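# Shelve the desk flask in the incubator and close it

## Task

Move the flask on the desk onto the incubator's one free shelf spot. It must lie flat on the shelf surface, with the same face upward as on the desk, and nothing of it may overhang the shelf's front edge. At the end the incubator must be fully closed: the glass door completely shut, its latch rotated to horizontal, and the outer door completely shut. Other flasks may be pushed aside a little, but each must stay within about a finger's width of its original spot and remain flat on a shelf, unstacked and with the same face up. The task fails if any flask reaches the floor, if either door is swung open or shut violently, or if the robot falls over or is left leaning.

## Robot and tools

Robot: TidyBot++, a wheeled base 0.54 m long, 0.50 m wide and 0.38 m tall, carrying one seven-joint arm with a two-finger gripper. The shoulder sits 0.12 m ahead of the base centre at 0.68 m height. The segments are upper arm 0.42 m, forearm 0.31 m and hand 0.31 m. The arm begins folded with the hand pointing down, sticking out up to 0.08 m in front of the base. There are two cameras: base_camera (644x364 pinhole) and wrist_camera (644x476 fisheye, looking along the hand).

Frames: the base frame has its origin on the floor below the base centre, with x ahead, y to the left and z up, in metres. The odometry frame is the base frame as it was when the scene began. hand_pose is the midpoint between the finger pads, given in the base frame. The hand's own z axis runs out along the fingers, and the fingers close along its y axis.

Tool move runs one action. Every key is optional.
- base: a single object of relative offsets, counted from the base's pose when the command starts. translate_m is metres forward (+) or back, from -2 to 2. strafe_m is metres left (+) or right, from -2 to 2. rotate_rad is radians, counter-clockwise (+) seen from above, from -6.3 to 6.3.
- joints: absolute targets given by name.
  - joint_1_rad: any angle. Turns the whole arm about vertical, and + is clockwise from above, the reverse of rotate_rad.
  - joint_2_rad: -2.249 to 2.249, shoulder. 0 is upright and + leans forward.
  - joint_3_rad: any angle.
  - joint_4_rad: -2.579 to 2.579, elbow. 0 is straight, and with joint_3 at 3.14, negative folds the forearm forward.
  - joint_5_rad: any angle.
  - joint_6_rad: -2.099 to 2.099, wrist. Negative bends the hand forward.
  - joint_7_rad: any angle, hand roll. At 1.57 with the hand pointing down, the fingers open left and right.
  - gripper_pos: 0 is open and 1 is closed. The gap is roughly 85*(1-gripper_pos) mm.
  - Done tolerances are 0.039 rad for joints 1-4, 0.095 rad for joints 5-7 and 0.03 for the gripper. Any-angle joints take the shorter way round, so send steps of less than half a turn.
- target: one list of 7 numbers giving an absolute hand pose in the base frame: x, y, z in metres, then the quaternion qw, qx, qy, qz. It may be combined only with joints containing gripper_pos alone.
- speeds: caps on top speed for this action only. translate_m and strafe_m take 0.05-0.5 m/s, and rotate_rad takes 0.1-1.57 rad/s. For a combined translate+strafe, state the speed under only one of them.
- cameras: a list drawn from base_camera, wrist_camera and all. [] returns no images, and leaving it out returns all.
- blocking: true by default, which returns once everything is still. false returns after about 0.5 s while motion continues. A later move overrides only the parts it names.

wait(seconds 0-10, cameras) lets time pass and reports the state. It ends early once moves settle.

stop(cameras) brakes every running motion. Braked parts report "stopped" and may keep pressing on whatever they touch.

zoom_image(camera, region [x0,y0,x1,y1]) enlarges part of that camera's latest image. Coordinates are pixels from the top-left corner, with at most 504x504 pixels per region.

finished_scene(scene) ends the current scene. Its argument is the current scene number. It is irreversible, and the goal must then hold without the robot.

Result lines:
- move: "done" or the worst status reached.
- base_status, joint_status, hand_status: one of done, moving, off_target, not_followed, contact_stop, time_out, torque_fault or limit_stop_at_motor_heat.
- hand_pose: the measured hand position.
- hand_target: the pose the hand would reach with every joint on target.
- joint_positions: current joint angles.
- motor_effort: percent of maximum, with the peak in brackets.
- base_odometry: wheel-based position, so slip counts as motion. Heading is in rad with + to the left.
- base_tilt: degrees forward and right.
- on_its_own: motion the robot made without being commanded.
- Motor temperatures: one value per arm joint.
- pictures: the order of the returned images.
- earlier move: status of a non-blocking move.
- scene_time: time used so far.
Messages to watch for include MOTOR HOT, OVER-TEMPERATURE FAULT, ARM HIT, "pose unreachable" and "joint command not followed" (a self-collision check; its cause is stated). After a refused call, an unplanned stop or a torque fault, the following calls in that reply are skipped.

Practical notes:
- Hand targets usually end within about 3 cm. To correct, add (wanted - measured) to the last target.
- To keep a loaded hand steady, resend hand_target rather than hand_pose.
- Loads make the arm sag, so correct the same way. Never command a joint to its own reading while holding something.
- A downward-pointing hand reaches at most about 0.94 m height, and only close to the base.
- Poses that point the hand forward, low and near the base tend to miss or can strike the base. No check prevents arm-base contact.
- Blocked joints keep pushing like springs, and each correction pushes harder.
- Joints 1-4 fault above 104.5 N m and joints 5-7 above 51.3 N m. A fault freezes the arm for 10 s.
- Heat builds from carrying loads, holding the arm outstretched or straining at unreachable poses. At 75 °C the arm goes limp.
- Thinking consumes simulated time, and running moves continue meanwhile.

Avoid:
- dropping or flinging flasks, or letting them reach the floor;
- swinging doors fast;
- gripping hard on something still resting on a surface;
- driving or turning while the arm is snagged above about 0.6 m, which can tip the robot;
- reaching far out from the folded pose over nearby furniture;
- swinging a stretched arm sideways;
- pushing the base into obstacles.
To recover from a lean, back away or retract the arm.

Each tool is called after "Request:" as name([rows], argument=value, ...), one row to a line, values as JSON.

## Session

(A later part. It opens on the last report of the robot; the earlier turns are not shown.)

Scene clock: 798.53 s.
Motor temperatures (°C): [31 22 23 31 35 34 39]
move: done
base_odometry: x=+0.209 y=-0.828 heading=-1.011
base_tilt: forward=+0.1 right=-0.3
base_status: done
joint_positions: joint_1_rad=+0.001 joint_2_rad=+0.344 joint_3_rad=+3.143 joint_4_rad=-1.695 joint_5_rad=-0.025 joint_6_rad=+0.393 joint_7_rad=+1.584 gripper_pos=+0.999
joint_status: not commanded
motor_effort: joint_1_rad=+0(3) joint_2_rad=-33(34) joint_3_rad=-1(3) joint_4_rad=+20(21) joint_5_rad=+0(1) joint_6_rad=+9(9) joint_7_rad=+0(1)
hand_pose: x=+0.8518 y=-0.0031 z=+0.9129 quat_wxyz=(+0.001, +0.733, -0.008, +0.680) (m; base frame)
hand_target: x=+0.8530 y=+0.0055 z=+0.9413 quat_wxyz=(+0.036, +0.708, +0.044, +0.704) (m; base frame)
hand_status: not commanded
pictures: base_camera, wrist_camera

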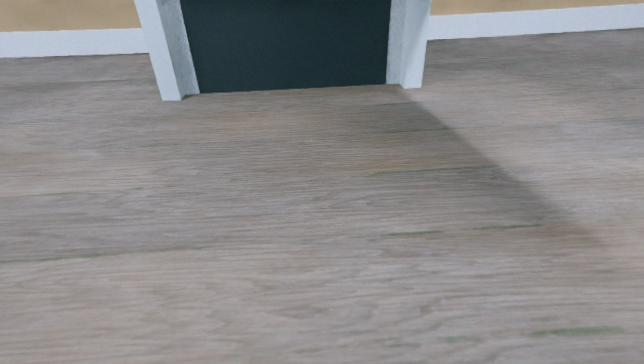

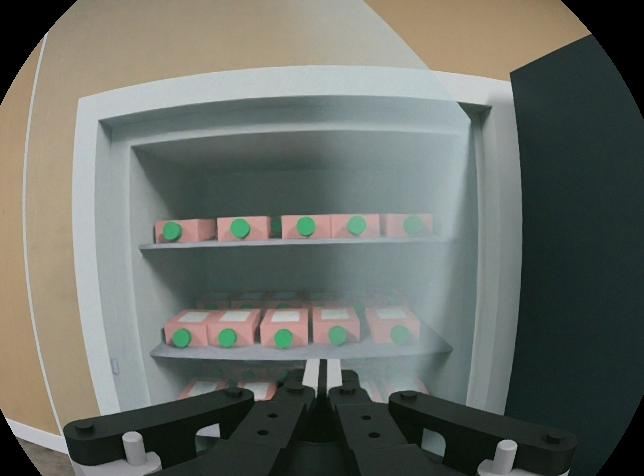

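Request:
move(base={"translate_m": 0.053, "strafe_m": 0.058}, speeds={"strafe_m": 0.07}, cameras=["wrist_camera"])

Request:
move(base={"translate_m": 0.063, "strafe_m": 0.048}, speeds={"strafe_m": 0.06}, cameras=["wrist_camera"])

Scene clock: 806.77 s.
Motor temperatures (°C): [31 22 23 31 35 34 39]
move: done
base_odometry: x=+0.286 y=-0.842 heading=-1.010
base_tilt: forward=+0.0 right=-0.3
base_status: done
joint_positions: joint_1_rad=+0.001 joint_2_rad=+0.344 joint_3_rad=+3.143 joint_4_rad=-1.695 joint_5_rad=-0.025 joint_6_rad=+0.394 joint_7_rad=+1.584 gripper_pos=+0.999
joint_status: not commanded
motor_effort: joint_1_rad=-1(3) joint_2_rad=-33(35) joint_3_rad=-1(4) joint_4_rad=+20(22) joint_5_rad=+1(1) joint_6_rad=+9(9) joint_7_rad=+1(1)
hand_pose: x=+0.8519 y=-0.0031 z=+0.9130 quat_wxyz=(+0.001, +0.733, -0.008, +0.680) (m; base frame)
hand_target: x=+0.8530 y=+0.0055 z=+0.9413 quat_wxyz=(+0.036, +0.708, +0.044, +0.704) (m; base frame)
hand_status: not commanded
pictures: wrist_camera

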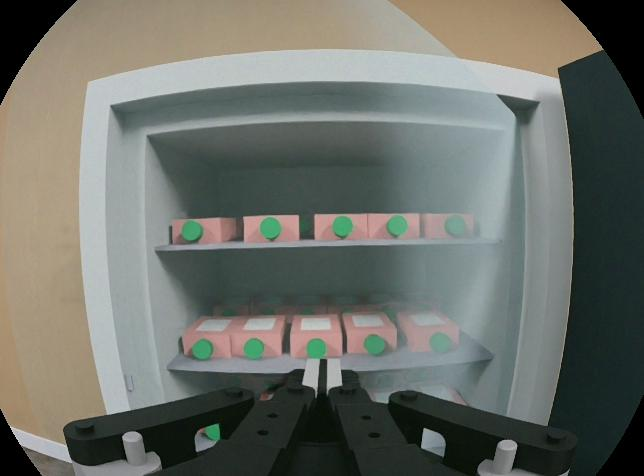

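Scene clock: 808.57 s.
Motor temperatures (°C): [31 22 23 31 35 34 39]
move: done
base_odometry: x=+0.360 y=-0.870 heading=-1.010
base_tilt: forward=+0.0 right=-0.3
base_status: done
joint_positions: joint_1_rad=+0.001 joint_2_rad=+0.344 joint_3_rad=+3.143 joint_4_rad=-1.694 joint_5_rad=-0.025 joint_6_rad=+0.394 joint_7_rad=+1.584 gripper_pos=+0.999
joint_status: not commanded
motor_effort: joint_1_rad=+0(4) joint_2_rad=-33(35) joint_3_rad=-1(4) joint_4_rad=+21(23) joint_5_rad=+0(1) joint_6_rad=+9(10) joint_7_rad=+1(1)
hand_pose: x=+0.8521 y=-0.0032 z=+0.9132 quat_wxyz=(+0.001, +0.733, -0.008, +0.681) (m; base frame)
hand_target: x=+0.8530 y=+0.0055 z=+0.9413 quat_wxyz=(+0.036, +0.708, +0.044, +0.704) (m; base frame)
hand_status: not commanded
pictures: wrist_camera

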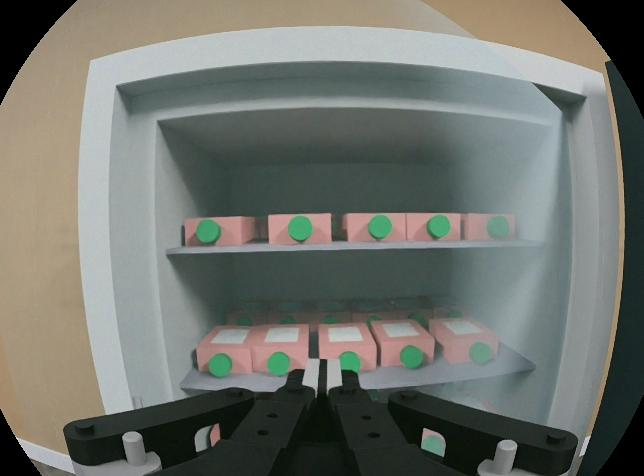

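Request:
move(base={"translate_m": 0.065, "strafe_m": 0.055}, speeds={"strafe_m": 0.06}, cameras=["wrist_camera"])

Request:
move(base={"translate_m": 0.055, "strafe_m": 0.05}, speeds={"strafe_m": 0.06}, cameras=["wrist_camera"])

Scene clock: 823.20 s.
Motor temperatures (°C): [31 22 23 31 35 34 39]
move: done
base_odometry: x=+0.441 y=-0.896 heading=-1.010
base_tilt: forward=+0.1 right=-0.3
base_status: done
joint_positions: joint_1_rad=+0.000 joint_2_rad=+0.344 joint_3_rad=+3.143 joint_4_rad=-1.694 joint_5_rad=-0.025 joint_6_rad=+0.395 joint_7_rad=+1.584 gripper_pos=+0.999
joint_status: not commanded
motor_effort: joint_1_rad=+0(4) joint_2_rad=-33(35) joint_3_rad=-1(4) joint_4_rad=+21(23) joint_5_rad=+0(2) joint_6_rad=+9(10) joint_7_rad=+0(1)
hand_pose: x=+0.8521 y=-0.0029 z=+0.9134 quat_wxyz=(+0.001, +0.732, -0.007, +0.681) (m; base frame)
hand_target: x=+0.8530 y=+0.0055 z=+0.9413 quat_wxyz=(+0.036, +0.708, +0.044, +0.704) (m; base frame)
hand_status: not commanded
pictures: wrist_camera

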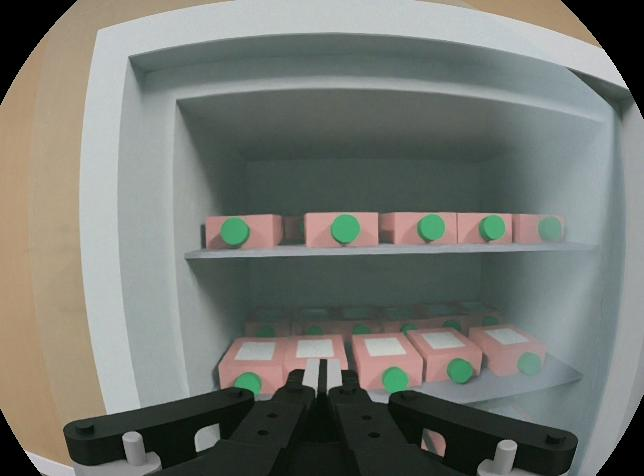

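Scene clock: 824.93 s.
Motor temperatures (°C): [31 22 23 31 35 34 39]
move: done
base_odometry: x=+0.513 y=-0.916 heading=-1.011
base_tilt: forward=+0.0 right=-0.3
base_status: done
joint_positions: joint_1_rad=+0.001 joint_2_rad=+0.345 joint_3_rad=+3.143 joint_4_rad=-1.694 joint_5_rad=-0.025 joint_6_rad=+0.395 joint_7_rad=+1.584 gripper_pos=+0.999
joint_status: not commanded
motor_effort: joint_1_rad=-1(3) joint_2_rad=-33(35) joint_3_rad=-1(4) joint_4_rad=+20(22) joint_5_rad=+0(1) joint_6_rad=+9(9) joint_7_rad=+0(1)
hand_pose: x=+0.8522 y=-0.0031 z=+0.9134 quat_wxyz=(+0.001, +0.732, -0.008, +0.681) (m; base frame)
hand_target: x=+0.8530 y=+0.0055 z=+0.9413 quat_wxyz=(+0.036, +0.708, +0.044, +0.704) (m; base frame)
hand_status: not commanded
pictures: wrist_camera

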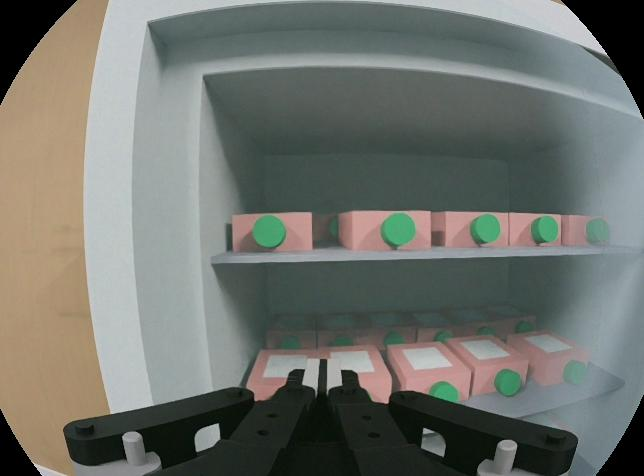

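Request:
move(base={"translate_m": 0.04, "strafe_m": 0.025}, speeds={"translate_m": 0.06}, cameras=["wrist_camera"])

Request:
move(base={"translate_m": 0.03, "strafe_m": 0.01}, speeds={"translate_m": 0.05}, cameras=["wrist_camera"])

Scene clock: 833.30 s.
Motor temperatures (°C): [31 22 23 31 35 34 39]
move: done
base_odometry: x=+0.556 y=-0.936 heading=-1.010
base_tilt: forward=+0.0 right=-0.3
base_status: done
joint_positions: joint_1_rad=+0.001 joint_2_rad=+0.345 joint_3_rad=+3.143 joint_4_rad=-1.694 joint_5_rad=-0.025 joint_6_rad=+0.395 joint_7_rad=+1.584 gripper_pos=+0.999
joint_status: not commanded
motor_effort: joint_1_rad=-2(4) joint_2_rad=-33(35) joint_3_rad=-1(4) joint_4_rad=+20(23) joint_5_rad=+0(1) joint_6_rad=+9(10) joint_7_rad=+0(1)
hand_pose: x=+0.8523 y=-0.0035 z=+0.9134 quat_wxyz=(+0.001, +0.732, -0.008, +0.681) (m; base frame)
hand_target: x=+0.8530 y=+0.0055 z=+0.9413 quat_wxyz=(+0.036, +0.708, +0.044, +0.704) (m; base frame)
hand_status: not commanded
pictures: wrist_camera

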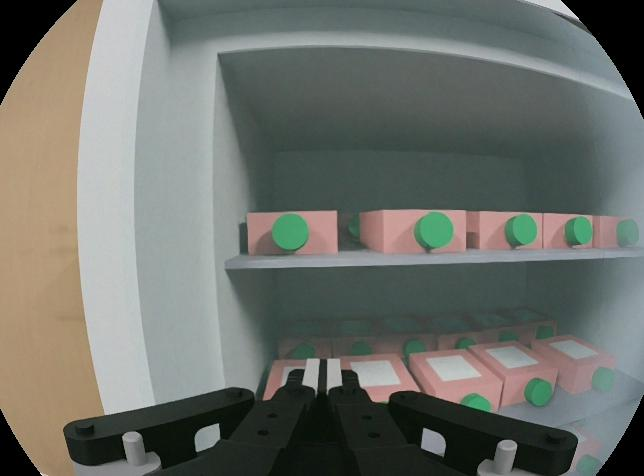

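Scene clock: 834.40 s.
Motor temperatures (°C): [31 22 23 31 35 34 39]
move: done
base_odometry: x=+0.580 y=-0.956 heading=-1.010
base_tilt: forward=+0.1 right=-0.3
base_status: done
joint_positions: joint_1_rad=+0.001 joint_2_rad=+0.345 joint_3_rad=+3.143 joint_4_rad=-1.693 joint_5_rad=-0.025 joint_6_rad=+0.395 joint_7_rad=+1.584 gripper_pos=+0.999
joint_status: not commanded
motor_effort: joint_1_rad=-1(2) joint_2_rad=-33(36) joint_3_rad=-1(2) joint_4_rad=+20(23) joint_5_rad=+1(1) joint_6_rad=+9(10) joint_7_rad=+1(1)
hand_pose: x=+0.8524 y=-0.0035 z=+0.9137 quat_wxyz=(+0.001, +0.732, -0.008, +0.681) (m; base frame)
hand_target: x=+0.8530 y=+0.0055 z=+0.9413 quat_wxyz=(+0.036, +0.708, +0.044, +0.704) (m; base frame)
hand_status: not commanded
pictures: wrist_camera

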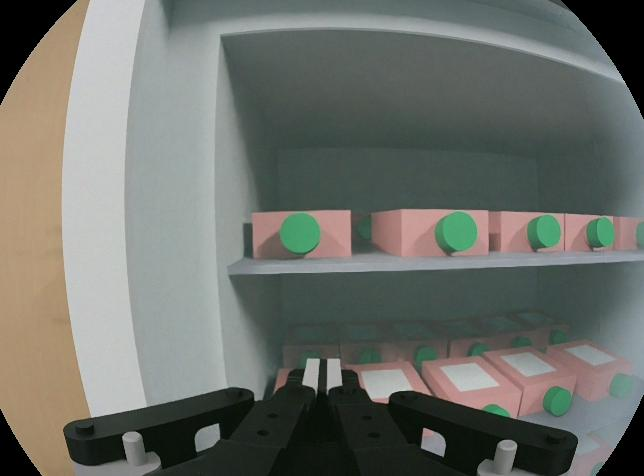

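Request:
move(base={"translate_m": 0.025}, speeds={"translate_m": 0.05}, cameras=["wrist_camera"])

Request:
move(base={"translate_m": 0.02}, speeds={"translate_m": 0.05}, cameras=["wrist_camera"])

Scene clock: 839.97 s.
Motor temperatures (°C): [31 22 23 31 35 34 39]
move: done
base_odometry: x=+0.594 y=-0.978 heading=-1.010
base_tilt: forward=+0.1 right=-0.3
base_status: done
joint_positions: joint_1_rad=+0.001 joint_2_rad=+0.345 joint_3_rad=+3.143 joint_4_rad=-1.693 joint_5_rad=-0.025 joint_6_rad=+0.396 joint_7_rad=+1.584 gripper_pos=+0.999
joint_status: not commanded
motor_effort: joint_1_rad=-1(1) joint_2_rad=-33(36) joint_3_rad=-1(2) joint_4_rad=+21(21) joint_5_rad=+0(1) joint_6_rad=+9(9) joint_7_rad=+0(1)
hand_pose: x=+0.8525 y=-0.0035 z=+0.9138 quat_wxyz=(+0.001, +0.732, -0.008, +0.681) (m; base frame)
hand_target: x=+0.8530 y=+0.0055 z=+0.9413 quat_wxyz=(+0.036, +0.708, +0.044, +0.704) (m; base frame)
hand_status: not commanded
pictures: wrist_camera

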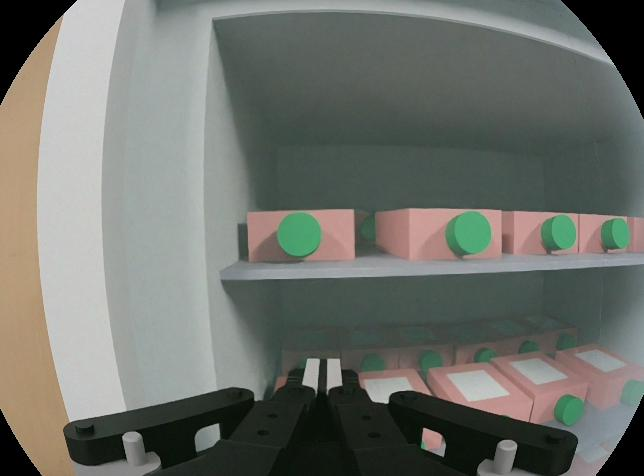

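Scene clock: 840.83 s.
Motor temperatures (°C): [31 22 23 31 35 34 39]
move: done
base_odometry: x=+0.604 y=-0.994 heading=-1.010
base_tilt: forward=+0.1 right=-0.3
base_status: done
joint_positions: joint_1_rad=+0.001 joint_2_rad=+0.344 joint_3_rad=+3.143 joint_4_rad=-1.693 joint_5_rad=-0.025 joint_6_rad=+0.396 joint_7_rad=+1.584 gripper_pos=+0.999
joint_status: not commanded
motor_effort: joint_1_rad=-1(1) joint_2_rad=-33(36) joint_3_rad=+0(2) joint_4_rad=+21(23) joint_5_rad=+0(1) joint_6_rad=+9(10) joint_7_rad=+1(1)
hand_pose: x=+0.8522 y=-0.0034 z=+0.9148 quat_wxyz=(+0.001, +0.732, -0.008, +0.682) (m; base frame)
hand_target: x=+0.8530 y=+0.0055 z=+0.9413 quat_wxyz=(+0.036, +0.708, +0.044, +0.704) (m; base frame)
hand_status: not commanded
pictures: wrist_camera

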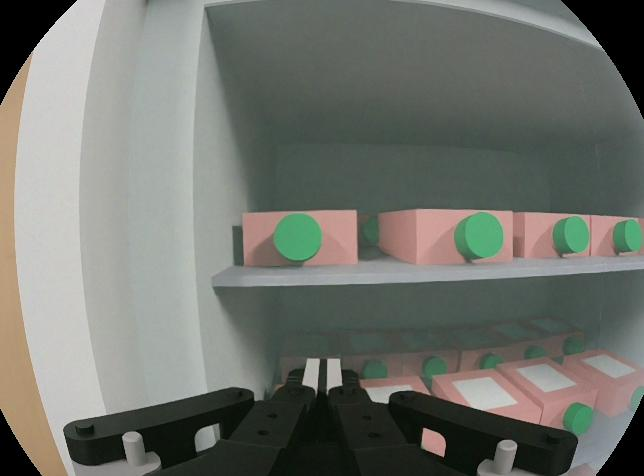

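Request:
move(base={"translate_m": 0.02}, speeds={"translate_m": 0.05}, cameras=["wrist_camera"])

Request:
move(base={"translate_m": 0.02}, speeds={"translate_m": 0.05}, cameras=["wrist_camera"])

Scene clock: 854.73 s.
Motor temperatures (°C): [31 22 23 31 35 34 39]
move: done
base_odometry: x=+0.615 y=-1.011 heading=-1.009
base_tilt: forward=+0.1 right=-0.3
base_status: done
joint_positions: joint_1_rad=+0.001 joint_2_rad=+0.344 joint_3_rad=+3.143 joint_4_rad=-1.693 joint_5_rad=-0.025 joint_6_rad=+0.396 joint_7_rad=+1.584 gripper_pos=+0.999
joint_status: not commanded
motor_effort: joint_1_rad=-1(2) joint_2_rad=-33(36) joint_3_rad=-1(2) joint_4_rad=+20(22) joint_5_rad=+0(1) joint_6_rad=+9(9) joint_7_rad=+1(1)
hand_pose: x=+0.8522 y=-0.0034 z=+0.9149 quat_wxyz=(+0.001, +0.731, -0.008, +0.682) (m; base frame)
hand_target: x=+0.8530 y=+0.0055 z=+0.9413 quat_wxyz=(+0.036, +0.708, +0.044, +0.704) (m; base frame)
hand_status: not commanded
pictures: wrist_camera

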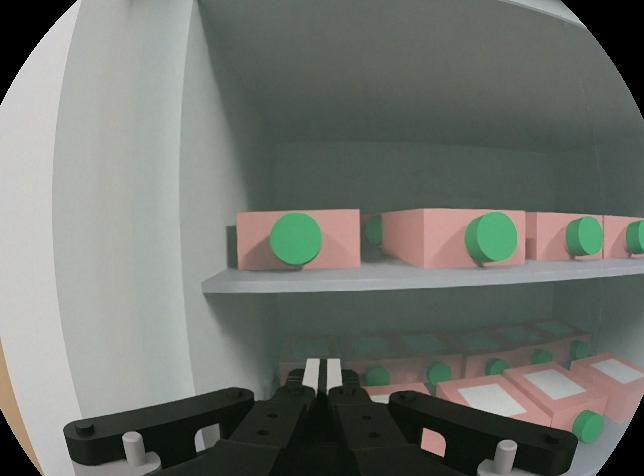

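Scene clock: 855.63 s.
Motor temperatures (°C): [31 22 23 31 35 34 39]
move: done
base_odometry: x=+0.626 y=-1.028 heading=-1.009
base_tilt: forward=+0.0 right=-0.3
base_status: done
joint_positions: joint_1_rad=+0.001 joint_2_rad=+0.325 joint_3_rad=+3.143 joint_4_rad=-1.716 joint_5_rad=-0.025 joint_6_rad=+0.396 joint_7_rad=+1.584 gripper_pos=+0.999
joint_status: not commanded
motor_effort: joint_1_rad=+0(1) joint_2_rad=-28(34) joint_3_rad=+0(2) joint_4_rad=+25(30) joint_5_rad=+0(1) joint_6_rad=+11(12) joint_7_rad=+0(1)
hand_pose: x=+0.8440 y=-0.0034 z=+0.9152 quat_wxyz=(+0.001, +0.733, -0.008, +0.681) (m; base frame)
hand_target: x=+0.8530 y=+0.0055 z=+0.9413 quat_wxyz=(+0.036, +0.708, +0.044, +0.704) (m; base frame)
hand_status: not commanded
pictures: wrist_camera

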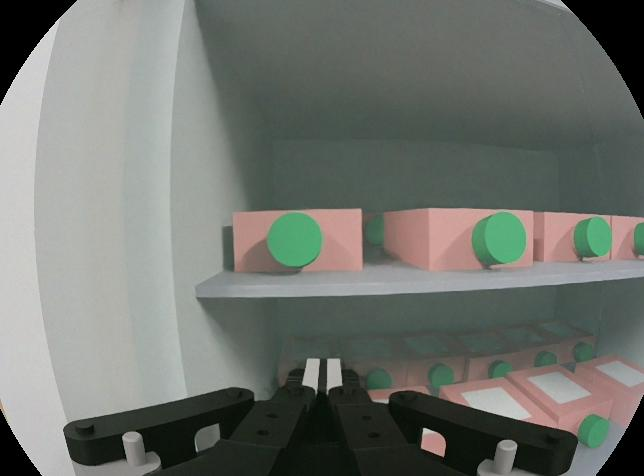

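Request:
move(base={"translate_m": -0.3}, speeds={"translate_m": 0.2}, cameras=[])

Request:
move(joints={"joint_2_rad": -0.34, "joint_4_rad": -2.135, "joint_6_rad": 0.0})

Request:
zoom_image(camera="wrist_camera", region=[150, 80, 400, 380])

Scene clock: 866.37 s.
Motor temperatures (°C): [31 22 23 31 35 34 39]
move: done
base_odometry: x=+0.466 y=-0.774 heading=-1.009
base_tilt: forward=+0.0 right=-0.3
base_status: done
joint_positions: joint_1_rad=+0.001 joint_2_rad=+0.346 joint_3_rad=+3.143 joint_4_rad=-1.684 joint_5_rad=-0.025 joint_6_rad=+0.403 joint_7_rad=+1.584 gripper_pos=+0.999
joint_status: not commanded
motor_effort: joint_1_rad=+0(2) joint_2_rad=-33(36) joint_3_rad=-1(2) joint_4_rad=+21(25) joint_5_rad=+0(1) joint_6_rad=+9(10) joint_7_rad=+1(1)
hand_pose: x=+0.8542 y=-0.0035 z=+0.9208 quat_wxyz=(+0.001, +0.727, -0.008, +0.687) (m; base frame)
hand_target: x=+0.8530 y=+0.0055 z=+0.9413 quat_wxyz=(+0.036, +0.708, +0.044, +0.704) (m; base frame)
hand_status: not commanded
pictures: none
No camera images: "cameras" was empty.

Scene clock: 868.30 s.
Motor temperatures (°C): [31 22 23 31 35 34 39]
move: done
base_odometry: x=+0.466 y=-0.774 heading=-1.009
base_tilt: forward=+0.0 right=-0.3
base_status: not commanded
joint_positions: joint_1_rad=+0.001 joint_2_rad=-0.325 joint_3_rad=+3.143 joint_4_rad=-2.124 joint_5_rad=-0.025 joint_6_rad=+0.056 joint_7_rad=+1.584 gripper_pos=+0.999
joint_status: all done
motor_effort: joint_1_rad=-1(1) joint_2_rad=-10(36) joint_3_rad=+0(2) joint_4_rad=+21(23) joint_5_rad=+0(1) joint_6_rad=+9(10) joint_7_rad=+1(1)
hand_pose: x=+0.5976 y=-0.0004 z=+0.9565 quat_wxyz=(-0.003, +0.765, -0.006, +0.644) (m; base frame)
hand_target: x=+0.5887 y=+0.0018 z=+0.9394 quat_wxyz=(+0.036, +0.780, +0.046, +0.623) (m; base frame)
hand_status: not commanded
pictures: base_camera, wrist_camera

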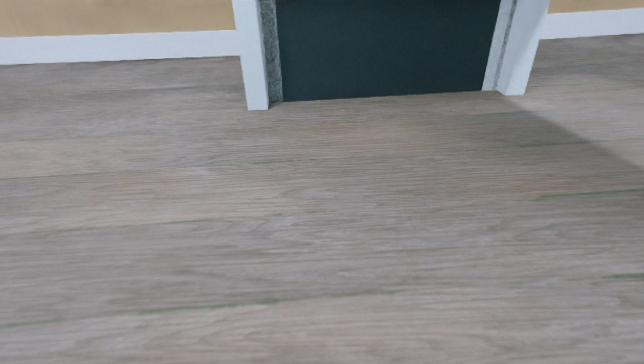

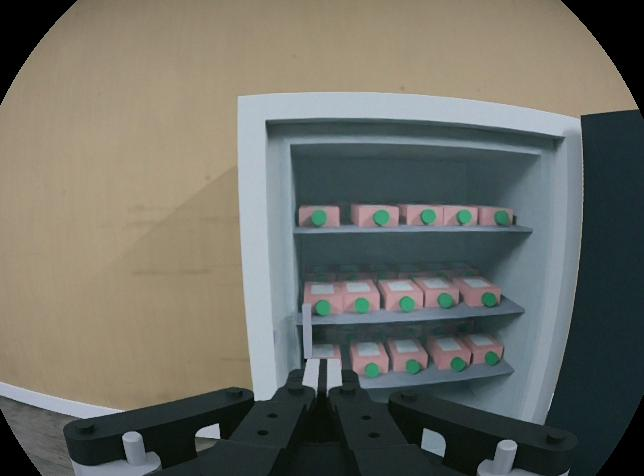

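Scaled by 1.680.

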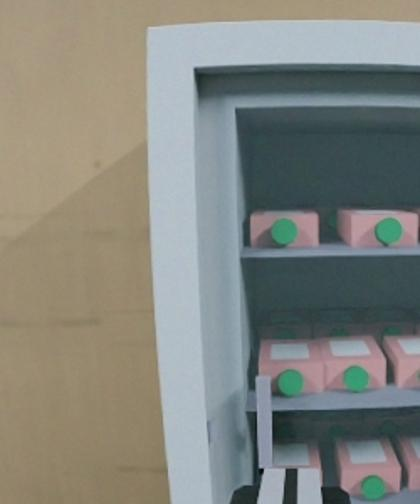

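Request:
move(joints={"joint_6_rad": -0.2, "gripper_pos": 0.0})

Request:
zoom_image(camera="wrist_camera", region=[240, 150, 400, 330])

Scene clock: 874.90 s.
Motor temperatures (°C): [31 22 23 31 35 34 39]
move: done
base_odometry: x=+0.466 y=-0.774 heading=-1.009
base_tilt: forward=+0.1 right=-0.3
base_status: not commanded
joint_positions: joint_1_rad=+0.001 joint_2_rad=-0.327 joint_3_rad=+3.143 joint_4_rad=-2.139 joint_5_rad=-0.025 joint_6_rad=-0.166 joint_7_rad=+1.584 gripper_pos=+0.000
joint_status: all done
motor_effort: joint_1_rad=-1(2) joint_2_rad=-9(10) joint_3_rad=+0(2) joint_4_rad=+21(23) joint_5_rad=+0(1) joint_6_rad=+9(10) joint_7_rad=+0(1)
hand_pose: x=+0.5751 y=+0.0014 z=+0.8822 quat_wxyz=(-0.004, +0.835, -0.005, +0.550) (m; base frame)
hand_target: x=+0.5689 y=+0.0001 z=+0.8805 quat_wxyz=(+0.033, +0.839, +0.048, +0.541) (m; base frame)
hand_status: not commanded
pictures: base_camera, wrist_camera

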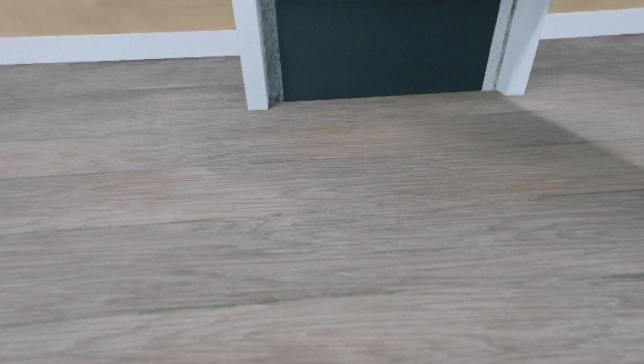

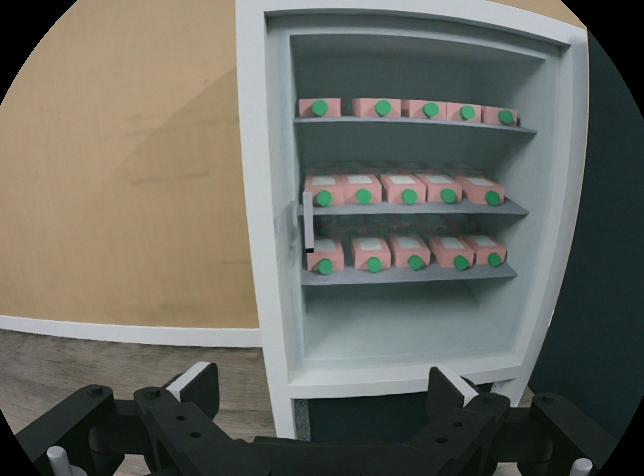

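Scaled by 2.800.

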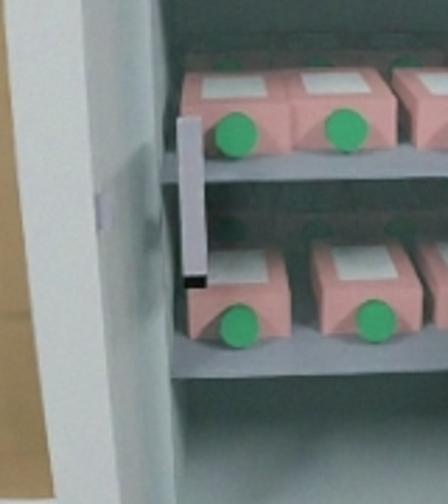

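Request:
move(joints={"joint_2_rad": 0.6, "joint_4_rad": -1.905, "joint_6_rad": 1.0, "gripper_pos": 0.5})

Request:
zoom_image(camera="wrist_camera", region=[220, 200, 440, 420])

Scene clock: 921.60 s.
Motor temperatures (°C): [31 22 23 31 35 34 39]
move: done
base_odometry: x=+0.466 y=-0.774 heading=-1.009
base_tilt: forward=+0.1 right=-0.3
base_status: not commanded
joint_positions: joint_1_rad=+0.001 joint_2_rad=+0.600 joint_3_rad=+3.143 joint_4_rad=-1.924 joint_5_rad=-0.025 joint_6_rad=+0.948 joint_7_rad=+1.584 gripper_pos=+0.500
joint_status: all done
motor_effort: joint_1_rad=+1(1) joint_2_rad=-36(38) joint_3_rad=-1(2) joint_4_rad=+16(22) joint_5_rad=+0(1) joint_6_rad=+9(10) joint_7_rad=+0(1)
hand_pose: x=+0.8500 y=-0.0067 z=+0.7713 quat_wxyz=(+0.008, +0.709, -0.008, +0.705) (m; base frame)
hand_target: x=+0.8540 y=+0.0089 z=+0.7967 quat_wxyz=(+0.030, +0.682, +0.044, +0.729) (m; base frame)
hand_status: not commanded
pictures: base_camera, wrist_camera

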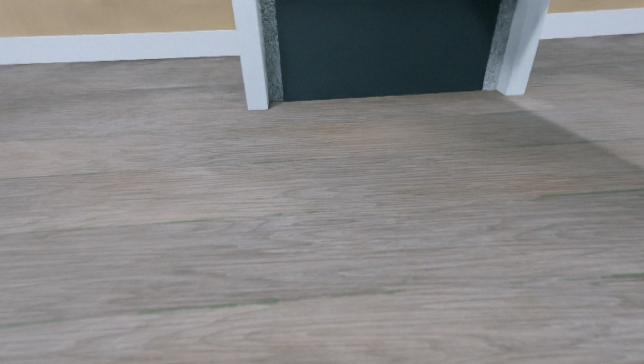

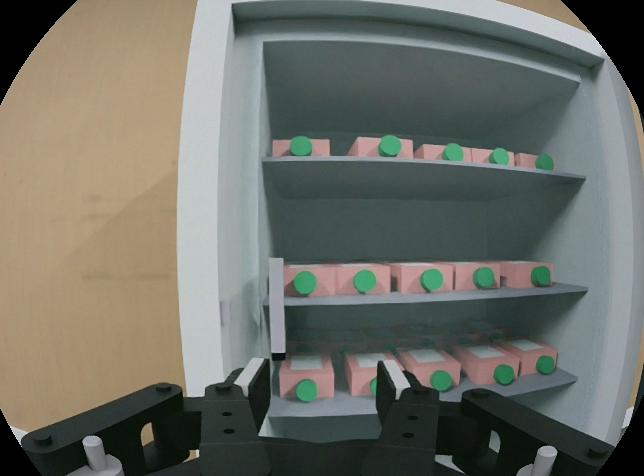

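Scaled by 2.291.

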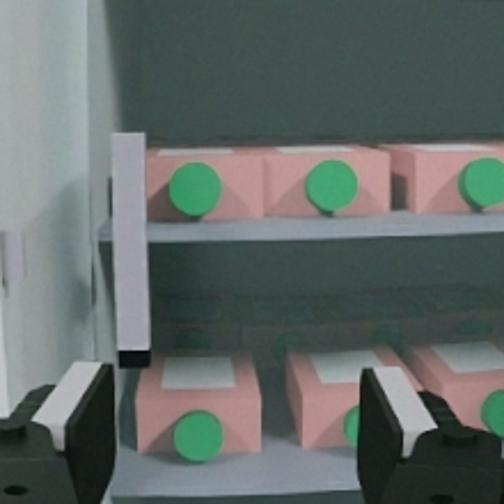

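Request:
move(base={"translate_m": 0.19, "strafe_m": 0.046}, speeds={"translate_m": 0.15}, cameras=["wrist_camera"])

Request:
zoom_image(camera="wrist_camera", region=[180, 220, 460, 470])

Scene clock: 937.57 s.
Motor temperatures (°C): [31 22 23 31 35 34 39]
move: done
base_odometry: x=+0.607 y=-0.910 heading=-1.009
base_tilt: forward=+0.1 right=-0.3
base_status: done
joint_positions: joint_1_rad=+0.001 joint_2_rad=+0.604 joint_3_rad=+3.143 joint_4_rad=-1.916 joint_5_rad=-0.025 joint_6_rad=+0.952 joint_7_rad=+1.584 gripper_pos=+0.500
joint_status: not commanded
motor_effort: joint_1_rad=+0(2) joint_2_rad=-37(39) joint_3_rad=-2(3) joint_4_rad=+15(16) joint_5_rad=+0(1) joint_6_rad=+9(9) joint_7_rad=+0(1)
hand_pose: x=+0.8523 y=-0.0067 z=+0.7731 quat_wxyz=(+0.008, +0.706, -0.008, +0.708) (m; base frame)
hand_target: x=+0.8540 y=+0.0089 z=+0.7967 quat_wxyz=(+0.030, +0.682, +0.044, +0.729) (m; base frame)
hand_status: not commanded
pictures: wrist_camera

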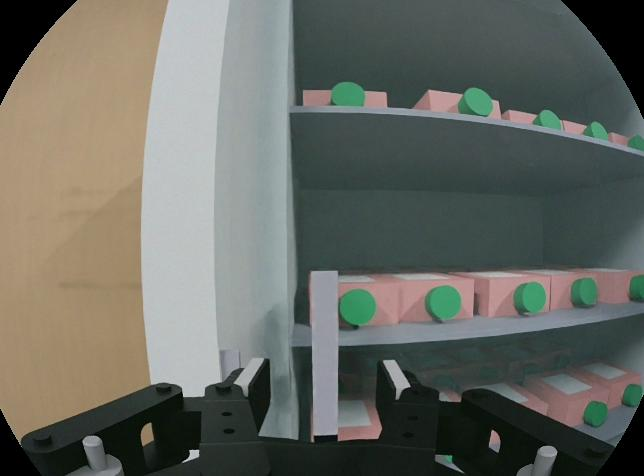

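Scaled by 1.800.

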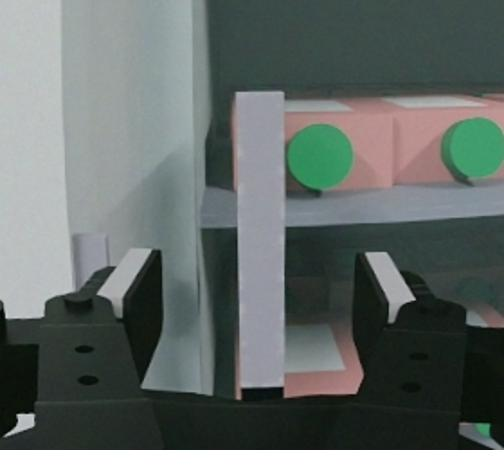

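Request:
move(base={"translate_m": 0.075, "strafe_m": -0.002}, joints={"joint_2_rad": 0.608}, speeds={"translate_m": 0.08}, cameras=["wrist_camera"])

Request:
zoom_image(camera="wrist_camera", region=[120, 220, 520, 476])

Scene clock: 966.53 s.
Motor temperatures (°C): [31 22 23 31 35 34 39]
move: done
base_odometry: x=+0.645 y=-0.975 heading=-1.009
base_tilt: forward=+0.0 right=-0.3
base_status: done
joint_positions: joint_1_rad=+0.001 joint_2_rad=+0.608 joint_3_rad=+3.143 joint_4_rad=-1.915 joint_5_rad=-0.025 joint_6_rad=+0.952 joint_7_rad=+1.584 gripper_pos=+0.500
joint_status: all done
motor_effort: joint_1_rad=+0(2) joint_2_rad=-36(38) joint_3_rad=-1(2) joint_4_rad=+15(16) joint_5_rad=+0(1) joint_6_rad=+9(9) joint_7_rad=+0(1)
hand_pose: x=+0.8528 y=-0.0067 z=+0.7714 quat_wxyz=(+0.008, +0.707, -0.008, +0.707) (m; base frame)
hand_target: x=+0.8549 y=+0.0089 z=+0.7908 quat_wxyz=(+0.029, +0.685, +0.044, +0.727) (m; base frame)
hand_status: not commanded
pictures: wrist_camera

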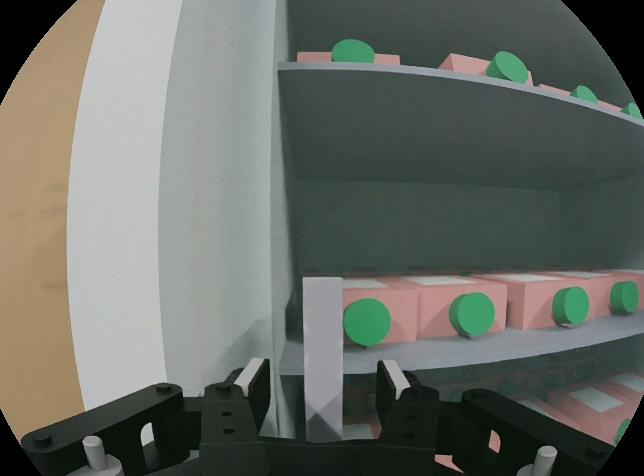

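Scaled by 1.260.

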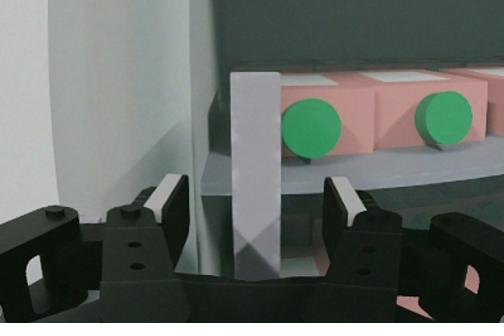

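Request:
move(base={"translate_m": 0.025}, speeds={"translate_m": 0.05}, cameras=["wrist_camera"])

Request:
zoom_image(camera="wrist_camera", region=[120, 220, 520, 476])

Scene clock: 973.50 s.
Motor temperatures (°C): [31 22 23 31 35 34 39]
move: done
base_odometry: x=+0.658 y=-0.996 heading=-1.008
base_tilt: forward=+0.1 right=-0.3
base_status: done
joint_positions: joint_1_rad=+0.001 joint_2_rad=+0.609 joint_3_rad=+3.143 joint_4_rad=-1.915 joint_5_rad=-0.025 joint_6_rad=+0.953 joint_7_rad=+1.584 gripper_pos=+0.500
joint_status: not commanded
motor_effort: joint_1_rad=+0(2) joint_2_rad=-36(39) joint_3_rad=-1(2) joint_4_rad=+16(16) joint_5_rad=+0(1) joint_6_rad=+9(9) joint_7_rad=+1(1)
hand_pose: x=+0.8530 y=-0.0067 z=+0.7707 quat_wxyz=(+0.008, +0.707, -0.008, +0.707) (m; base frame)
hand_target: x=+0.8549 y=+0.0089 z=+0.7908 quat_wxyz=(+0.029, +0.685, +0.044, +0.727) (m; base frame)
hand_status: not commanded
pictures: wrist_camera

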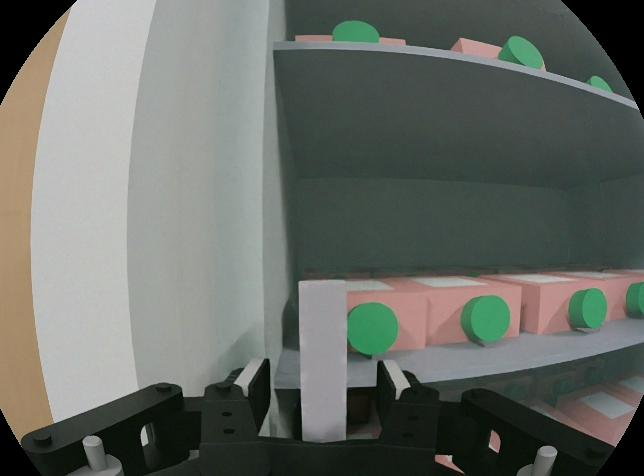

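Scaled by 1.260.

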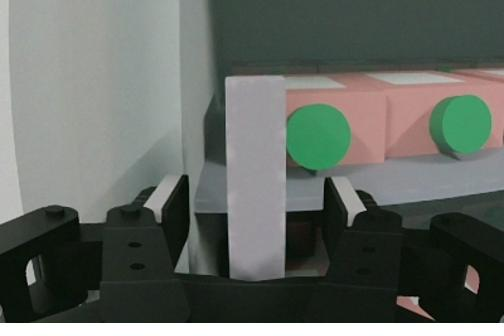

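Request:
move(base={"translate_m": 0.01}, joints={"joint_2_rad": 0.63}, speeds={"translate_m": 0.05}, cameras=["wrist_camera"])

Request:
move(joints={"gripper_pos": 0.72}, cameras=["wrist_camera"])

Request:
zoom_image(camera="wrist_camera", region=[120, 220, 520, 476])

Scene clock: 986.97 s.
Motor temperatures (°C): [31 22 23 31 35 34 39]
move: done
base_odometry: x=+0.663 y=-1.004 heading=-1.008
base_tilt: forward=+0.0 right=-0.3
base_status: done
joint_positions: joint_1_rad=+0.001 joint_2_rad=+0.601 joint_3_rad=+3.143 joint_4_rad=-1.942 joint_5_rad=-0.025 joint_6_rad=+0.976 joint_7_rad=+1.584 gripper_pos=+0.500
joint_status: all done
motor_effort: joint_1_rad=+0(1) joint_2_rad=-30(37) joint_3_rad=-1(2) joint_4_rad=+21(26) joint_5_rad=+0(1) joint_6_rad=+6(9) joint_7_rad=+1(1)
hand_pose: x=+0.8453 y=-0.0066 z=+0.7702 quat_wxyz=(+0.008, +0.706, -0.008, +0.708) (m; base frame)
hand_target: x=+0.8571 y=+0.0089 z=+0.7746 quat_wxyz=(+0.029, +0.693, +0.044, +0.719) (m; base frame)
hand_status: not commanded
pictures: wrist_camera

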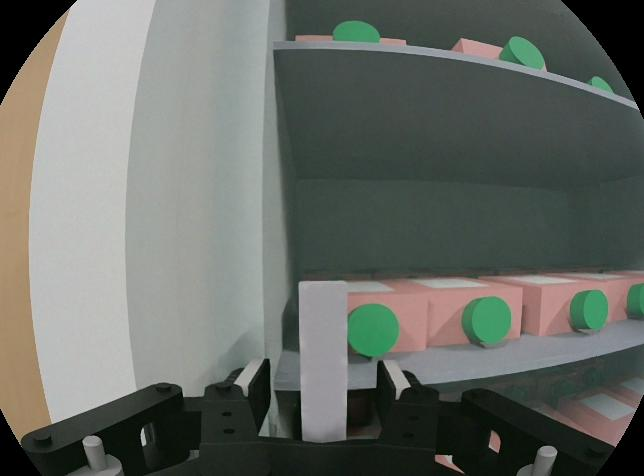

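Scene clock: 987.60 s.
Motor temperatures (°C): [31 22 23 31 35 34 39]
move: done
base_odometry: x=+0.663 y=-1.004 heading=-1.008
base_tilt: forward=+0.1 right=-0.3
base_status: not commanded
joint_positions: joint_1_rad=-0.001 joint_2_rad=+0.599 joint_3_rad=+3.140 joint_4_rad=-1.946 joint_5_rad=-0.020 joint_6_rad=+0.978 joint_7_rad=+1.586 gripper_pos=+0.719
joint_status: all done
motor_effort: joint_1_rad=+1(5) joint_2_rad=-27(30) joint_3_rad=+1(4) joint_4_rad=+23(25) joint_5_rad=-1(3) joint_6_rad=+6(7) joint_7_rad=+0(1)
hand_pose: x=+0.8440 y=-0.0026 z=+0.7701 quat_wxyz=(+0.006, +0.706, -0.004, +0.708) (m; base frame)
hand_target: x=+0.8571 y=+0.0089 z=+0.7746 quat_wxyz=(+0.029, +0.693, +0.044, +0.719) (m; base frame)
hand_status: not commanded
pictures: wrist_camera

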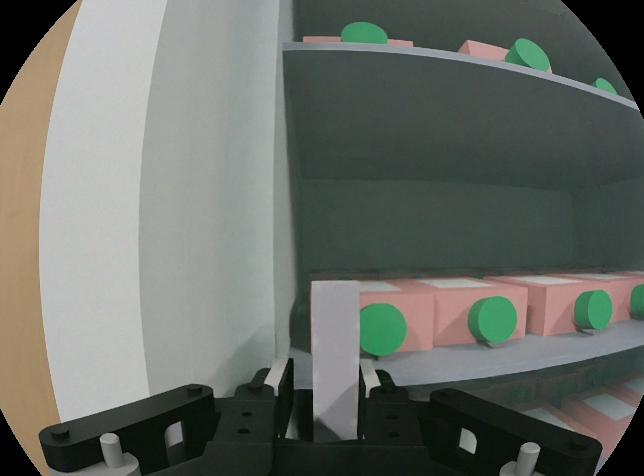

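Scaled by 1.260.

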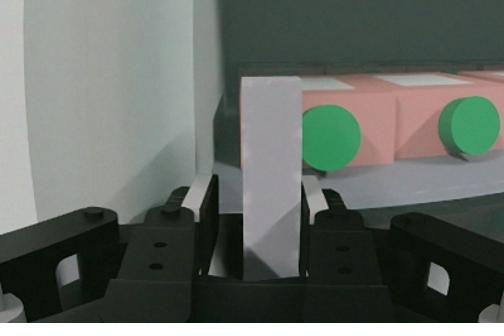

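Request:
move(base={"translate_m": -0.012, "strafe_m": -0.004}, speeds={"translate_m": 0.05}, cameras=["wrist_camera"])

Request:
zoom_image(camera="wrist_camera", region=[120, 220, 520, 476])

Scene clock: 996.67 s.
Motor temperatures (°C): [31 22 23 31 35 34 39]
move: done
base_odometry: x=+0.654 y=-0.996 heading=-1.008
base_tilt: forward=+0.0 right=-0.3
base_status: done
joint_positions: joint_1_rad=-0.001 joint_2_rad=+0.629 joint_3_rad=+3.140 joint_4_rad=-1.914 joint_5_rad=-0.020 joint_6_rad=+0.978 joint_7_rad=+1.586 gripper_pos=+0.720
joint_status: not commanded
motor_effort: joint_1_rad=+0(3) joint_2_rad=-37(38) joint_3_rad=-1(2) joint_4_rad=+15(21) joint_5_rad=+0(2) joint_6_rad=+9(9) joint_7_rad=+1(1)
hand_pose: x=+0.8549 y=-0.0022 z=+0.7642 quat_wxyz=(+0.006, +0.705, -0.004, +0.709) (m; base frame)
hand_target: x=+0.8571 y=+0.0089 z=+0.7746 quat_wxyz=(+0.029, +0.693, +0.044, +0.719) (m; base frame)
hand_status: not commanded
pictures: wrist_camera

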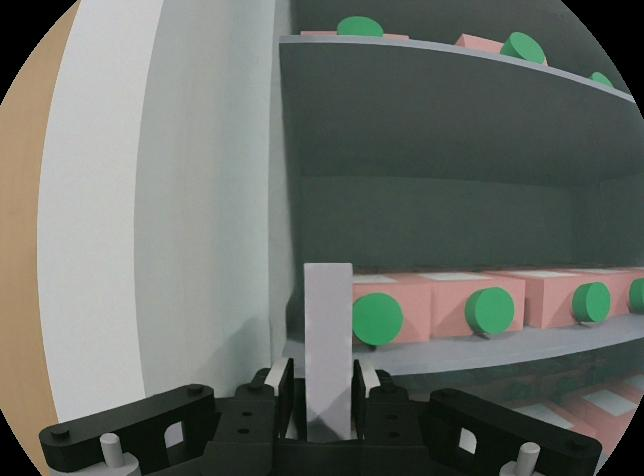

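Scaled by 1.260.

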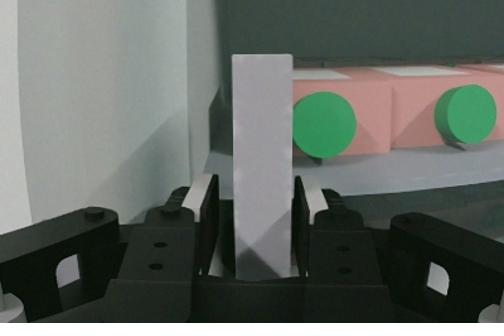

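Request:
move(joints={"joint_7_rad": 1.1}, cameras=["wrist_camera"])

Scene clock: 1001.80 s.
Motor temperatures (°C): [31 23 23 31 35 34 39]
move: done
base_odometry: x=+0.654 y=-0.996 heading=-1.008
base_tilt: forward=+0.1 right=-0.3
base_status: not commanded
joint_positions: joint_1_rad=+0.002 joint_2_rad=+0.629 joint_3_rad=+3.140 joint_4_rad=-1.914 joint_5_rad=-0.020 joint_6_rad=+0.978 joint_7_rad=+1.164 gripper_pos=+0.720
joint_status: all done
motor_effort: joint_1_rad=-2(4) joint_2_rad=-37(37) joint_3_rad=-4(4) joint_4_rad=+15(16) joint_5_rad=+1(2) joint_6_rad=+9(9) joint_7_rad=+0(1)
hand_pose: x=+0.8549 y=-0.0048 z=+0.7642 quat_wxyz=(-0.141, +0.688, -0.153, +0.695) (m; base frame)
hand_target: x=+0.8571 y=+0.0089 z=+0.7746 quat_wxyz=(-0.171, +0.678, -0.149, +0.699) (m; base frame)
hand_status: not commanded
pictures: wrist_camera

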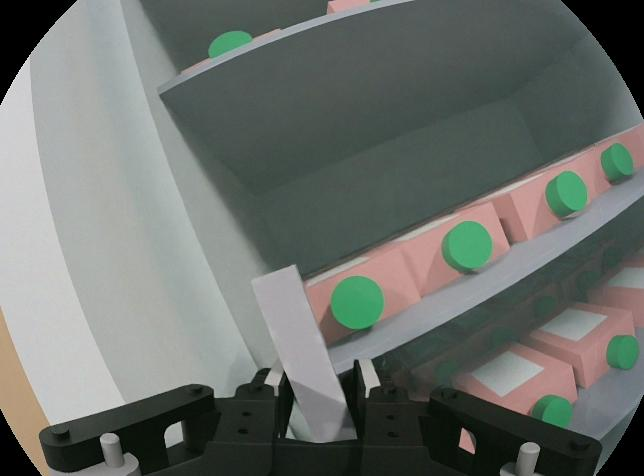

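Request:
move(joints={"joint_7_rad": 0.7}, cameras=["wrist_camera"])

Scene clock: 1007.40 s.
Motor temperatures (°C): [31 23 23 31 35 34 39]
move: done
base_odometry: x=+0.654 y=-0.996 heading=-1.008
base_tilt: forward=+0.1 right=-0.3
base_status: not commanded
joint_positions: joint_1_rad=+0.007 joint_2_rad=+0.630 joint_3_rad=+3.140 joint_4_rad=-1.914 joint_5_rad=-0.020 joint_6_rad=+0.978 joint_7_rad=+0.775 gripper_pos=+0.720
joint_status: all done
motor_effort: joint_1_rad=-3(5) joint_2_rad=-38(38) joint_3_rad=-4(5) joint_4_rad=+16(17) joint_5_rad=+2(3) joint_6_rad=+10(10) joint_7_rad=+0(2)
hand_pose: x=+0.8549 y=-0.0080 z=+0.7633 quat_wxyz=(-0.271, +0.646, -0.284, +0.655) (m; base frame)
hand_target: x=+0.8571 y=+0.0089 z=+0.7746 quat_wxyz=(-0.306, +0.635, -0.281, +0.651) (m; base frame)
hand_status: not commanded
pictures: wrist_camera

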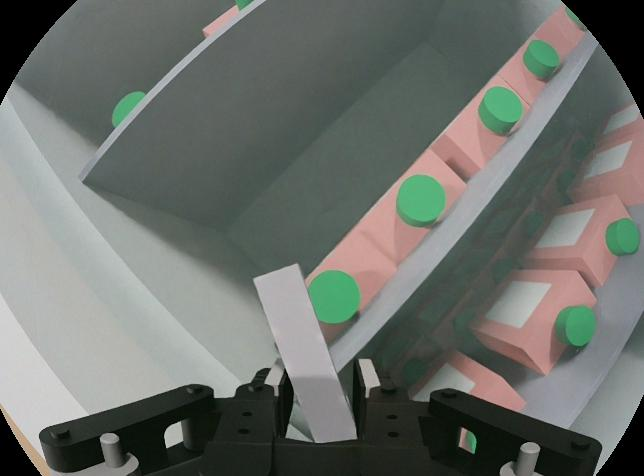

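Request:
move(joints={"joint_7_rad": 0.3}, cameras=["wrist_camera"])

Request:
move(joints={"joint_7_rad": -0.07}, cameras=["wrist_camera"])

Scene clock: 1012.93 s.
Motor temperatures (°C): [31 23 23 31 35 34 39]
move: done
base_odometry: x=+0.654 y=-0.996 heading=-1.008
base_tilt: forward=+0.1 right=-0.3
base_status: not commanded
joint_positions: joint_1_rad=+0.008 joint_2_rad=+0.633 joint_3_rad=+3.141 joint_4_rad=-1.914 joint_5_rad=-0.020 joint_6_rad=+0.978 joint_7_rad=+0.377 gripper_pos=+0.720
joint_status: all done
motor_effort: joint_1_rad=-3(5) joint_2_rad=-39(39) joint_3_rad=-3(5) joint_4_rad=+17(17) joint_5_rad=+1(3) joint_6_rad=+10(11) joint_7_rad=+1(1)
hand_pose: x=+0.8552 y=-0.0096 z=+0.7610 quat_wxyz=(-0.394, +0.577, -0.408, +0.588) (m; base frame)
hand_target: x=+0.8571 y=+0.0089 z=+0.7746 quat_wxyz=(-0.430, +0.567, -0.401, +0.577) (m; base frame)
hand_status: not commanded
pictures: wrist_camera

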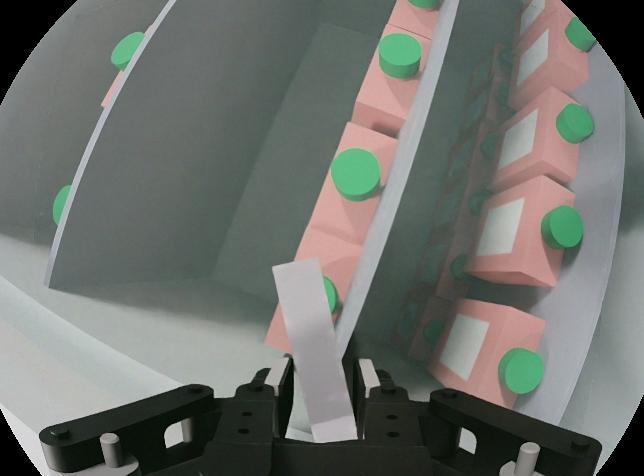

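Scene clock: 1014.03 s.
Motor temperatures (°C): [31 23 23 31 35 34 39]
move: done
base_odometry: x=+0.654 y=-0.996 heading=-1.008
base_tilt: forward=+0.1 right=-0.4
base_status: not commanded
joint_positions: joint_1_rad=+0.008 joint_2_rad=+0.635 joint_3_rad=+3.141 joint_4_rad=-1.914 joint_5_rad=-0.020 joint_6_rad=+0.978 joint_7_rad=+0.005 gripper_pos=+0.720
joint_status: all done
motor_effort: joint_1_rad=+0(3) joint_2_rad=-37(39) joint_3_rad=-1(4) joint_4_rad=+16(17) joint_5_rad=+0(2) joint_6_rad=+9(11) joint_7_rad=+0(1)
hand_pose: x=+0.8554 y=-0.0094 z=+0.7595 quat_wxyz=(-0.496, +0.492, -0.508, +0.504) (m; base frame)
hand_target: x=+0.8571 y=+0.0089 z=+0.7746 quat_wxyz=(-0.528, +0.483, -0.499, +0.488) (m; base frame)
hand_status: not commanded
pictures: wrist_camera

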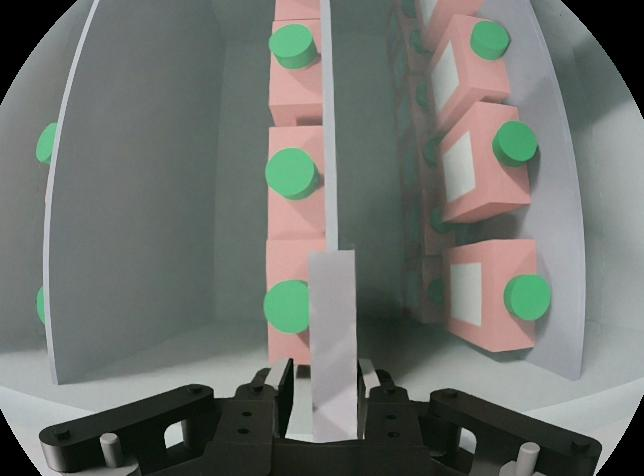

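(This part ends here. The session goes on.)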